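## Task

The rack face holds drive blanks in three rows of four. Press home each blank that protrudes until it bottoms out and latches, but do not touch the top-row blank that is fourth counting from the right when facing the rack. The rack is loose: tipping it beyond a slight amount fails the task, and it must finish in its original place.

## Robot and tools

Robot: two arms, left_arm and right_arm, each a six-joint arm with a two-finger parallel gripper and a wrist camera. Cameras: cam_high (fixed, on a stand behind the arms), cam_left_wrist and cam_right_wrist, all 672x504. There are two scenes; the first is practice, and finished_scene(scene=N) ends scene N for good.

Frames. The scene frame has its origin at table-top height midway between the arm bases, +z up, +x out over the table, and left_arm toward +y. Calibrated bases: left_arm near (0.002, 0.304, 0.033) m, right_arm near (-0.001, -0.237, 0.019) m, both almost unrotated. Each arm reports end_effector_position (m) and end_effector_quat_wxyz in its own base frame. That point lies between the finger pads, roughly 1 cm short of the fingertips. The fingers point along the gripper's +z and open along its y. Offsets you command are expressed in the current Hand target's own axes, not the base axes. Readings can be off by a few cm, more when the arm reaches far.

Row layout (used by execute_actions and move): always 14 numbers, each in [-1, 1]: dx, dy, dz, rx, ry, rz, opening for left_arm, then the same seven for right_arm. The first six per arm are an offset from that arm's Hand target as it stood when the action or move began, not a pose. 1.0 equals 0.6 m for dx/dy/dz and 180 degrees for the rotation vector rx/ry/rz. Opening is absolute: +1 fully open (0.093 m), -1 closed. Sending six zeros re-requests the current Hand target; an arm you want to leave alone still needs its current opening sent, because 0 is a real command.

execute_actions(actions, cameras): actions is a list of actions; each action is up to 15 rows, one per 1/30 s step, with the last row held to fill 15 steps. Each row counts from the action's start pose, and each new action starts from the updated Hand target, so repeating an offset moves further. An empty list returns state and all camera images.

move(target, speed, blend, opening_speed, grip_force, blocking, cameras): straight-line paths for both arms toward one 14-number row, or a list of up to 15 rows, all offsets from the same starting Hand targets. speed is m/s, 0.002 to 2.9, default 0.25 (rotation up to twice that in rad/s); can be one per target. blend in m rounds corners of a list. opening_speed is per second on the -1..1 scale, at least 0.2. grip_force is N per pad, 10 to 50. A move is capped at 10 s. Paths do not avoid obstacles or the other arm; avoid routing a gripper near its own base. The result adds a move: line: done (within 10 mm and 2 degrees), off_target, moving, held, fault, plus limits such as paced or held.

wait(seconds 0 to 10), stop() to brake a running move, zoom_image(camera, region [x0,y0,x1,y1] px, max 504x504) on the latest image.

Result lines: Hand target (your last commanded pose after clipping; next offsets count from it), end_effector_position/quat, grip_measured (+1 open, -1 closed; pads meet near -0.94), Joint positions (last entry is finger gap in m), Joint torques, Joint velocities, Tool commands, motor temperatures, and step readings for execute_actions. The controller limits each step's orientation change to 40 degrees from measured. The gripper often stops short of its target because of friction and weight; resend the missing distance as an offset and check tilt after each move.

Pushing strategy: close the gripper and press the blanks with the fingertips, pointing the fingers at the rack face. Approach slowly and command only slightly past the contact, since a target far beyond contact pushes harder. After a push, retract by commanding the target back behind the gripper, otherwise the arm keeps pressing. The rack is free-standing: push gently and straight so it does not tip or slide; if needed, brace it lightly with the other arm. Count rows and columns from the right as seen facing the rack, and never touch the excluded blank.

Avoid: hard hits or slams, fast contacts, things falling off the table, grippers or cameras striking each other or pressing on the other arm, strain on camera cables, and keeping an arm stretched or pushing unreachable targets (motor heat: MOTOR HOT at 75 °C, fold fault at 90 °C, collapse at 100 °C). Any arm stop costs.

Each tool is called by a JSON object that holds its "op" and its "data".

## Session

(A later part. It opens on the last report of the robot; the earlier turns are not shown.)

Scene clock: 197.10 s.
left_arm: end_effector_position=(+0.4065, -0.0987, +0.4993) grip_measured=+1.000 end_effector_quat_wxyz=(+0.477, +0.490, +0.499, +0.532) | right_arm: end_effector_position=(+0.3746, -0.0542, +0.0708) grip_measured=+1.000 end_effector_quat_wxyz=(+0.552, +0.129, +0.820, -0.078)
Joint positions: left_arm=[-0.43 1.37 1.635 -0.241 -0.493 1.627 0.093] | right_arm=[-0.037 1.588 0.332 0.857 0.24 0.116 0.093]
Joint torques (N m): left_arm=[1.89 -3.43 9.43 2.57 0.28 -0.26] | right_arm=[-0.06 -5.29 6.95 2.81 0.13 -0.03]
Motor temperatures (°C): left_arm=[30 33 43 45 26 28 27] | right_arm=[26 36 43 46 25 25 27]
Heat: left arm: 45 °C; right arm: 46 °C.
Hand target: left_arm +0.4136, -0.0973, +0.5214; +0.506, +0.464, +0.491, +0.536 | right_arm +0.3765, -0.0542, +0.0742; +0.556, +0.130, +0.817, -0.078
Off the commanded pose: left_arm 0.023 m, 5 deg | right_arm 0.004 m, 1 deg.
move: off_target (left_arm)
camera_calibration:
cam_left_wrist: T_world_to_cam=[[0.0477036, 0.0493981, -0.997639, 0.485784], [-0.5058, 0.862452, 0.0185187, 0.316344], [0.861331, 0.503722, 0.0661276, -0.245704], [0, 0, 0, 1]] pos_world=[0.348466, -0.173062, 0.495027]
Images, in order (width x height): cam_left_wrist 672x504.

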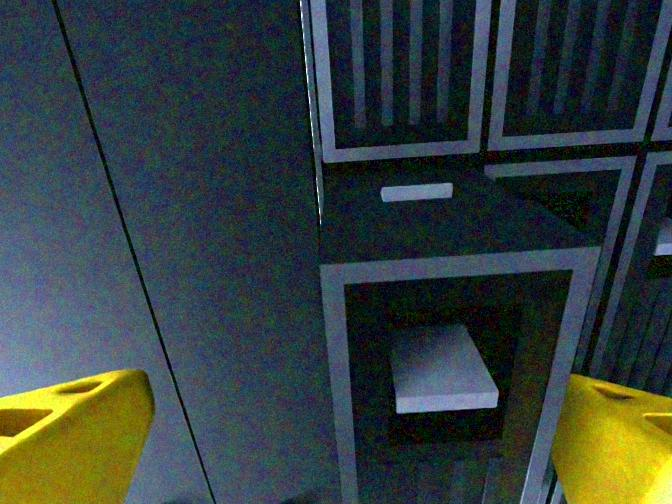

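{"op": "move", "data": {"target": [0,0.013,-0.17,0,0,0,1,0,0,0,0,0,0,1], "speed": 0.13, "cameras": ["cam_left_wrist", "cam_high"]}}

{"op": "zoom_image", "data": {"camera": "cam_left_wrist", "region": [380, 0, 672, 450]}}

Scene clock: 201.80 s.
left_arm: end_effector_position=(+0.3142, -0.1042, +0.5200) grip_measured=+1.000 end_effector_quat_wxyz=(+0.508, +0.466, +0.491, +0.533) | right_arm: end_effector_position=(+0.3746, -0.0542, +0.0708) grip_measured=+1.000 end_effector_quat_wxyz=(+0.552, +0.129, +0.820, -0.078)
Joint positions: left_arm=[-0.656 1.124 1.502 -0.268 -0.704 1.64 0.093] | right_arm=[-0.037 1.588 0.332 0.857 0.24 0.116 0.093]
Joint torques (N m): left_arm=[-0.77 -3.33 5.23 1.83 -0.04 -0.05] | right_arm=[-0.09 -5.08 6.95 2.8 0.12 -0.02]
Heat: left arm: 45 °C; right arm: 46 °C.
Hand target: left_arm +0.3115, -0.1032, +0.5202; +0.506, +0.464, +0.491, +0.536 | right_arm +0.3765, -0.0542, +0.0742; +0.556, +0.130, +0.817, -0.078
Off the commanded pose: left_arm 0.003 m, 0 deg | right_arm 0.004 m, 1 deg.
move: done
camera_calibration:
cam_left_wrist: T_world_to_cam=[[0.113935, 0.00499499, -0.993476, 0.483494], [-0.492181, 0.868934, -0.052076, 0.307121], [0.863004, 0.494904, 0.10146, -0.18472], [0, 0, 0, 1]] pos_world=[0.255487, -0.177864, 0.515075]
Images, in order (width x height): cam_high 672x504, cam_left_wrist 672x504.

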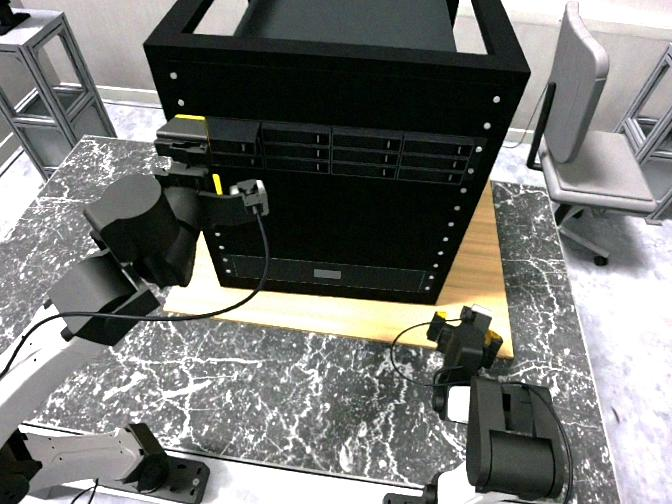

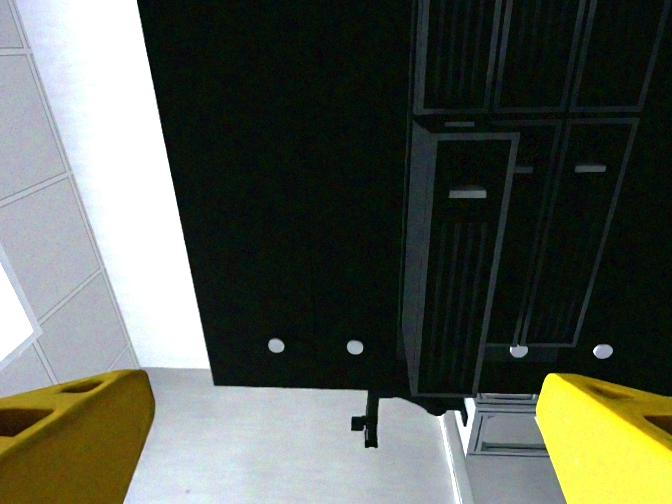

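Scaled by 1.120 from the camera's 672x504 image, which has a finer 960x720 frame.

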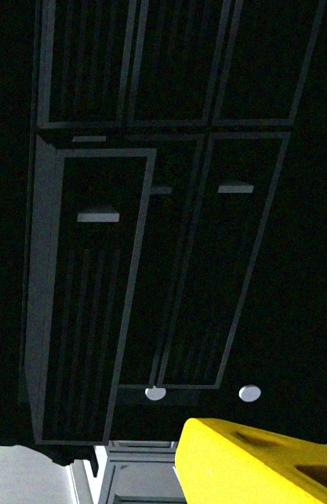

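{"op": "zoom_image", "data": {"camera": "cam_high", "region": [140, 30, 540, 310]}}

Scaled by 1.260 from the camera's 672x504 image, which has a finer 960x720 frame.

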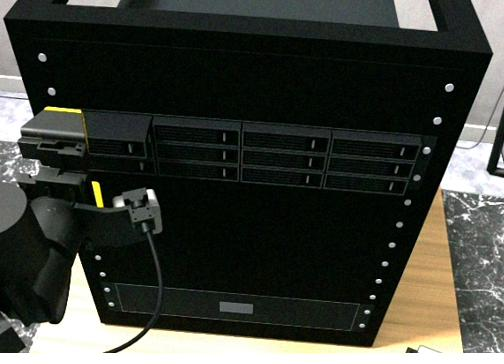

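{"op": "finished_scene", "data": {"scene": 2}}

The scene is finished: the task was done.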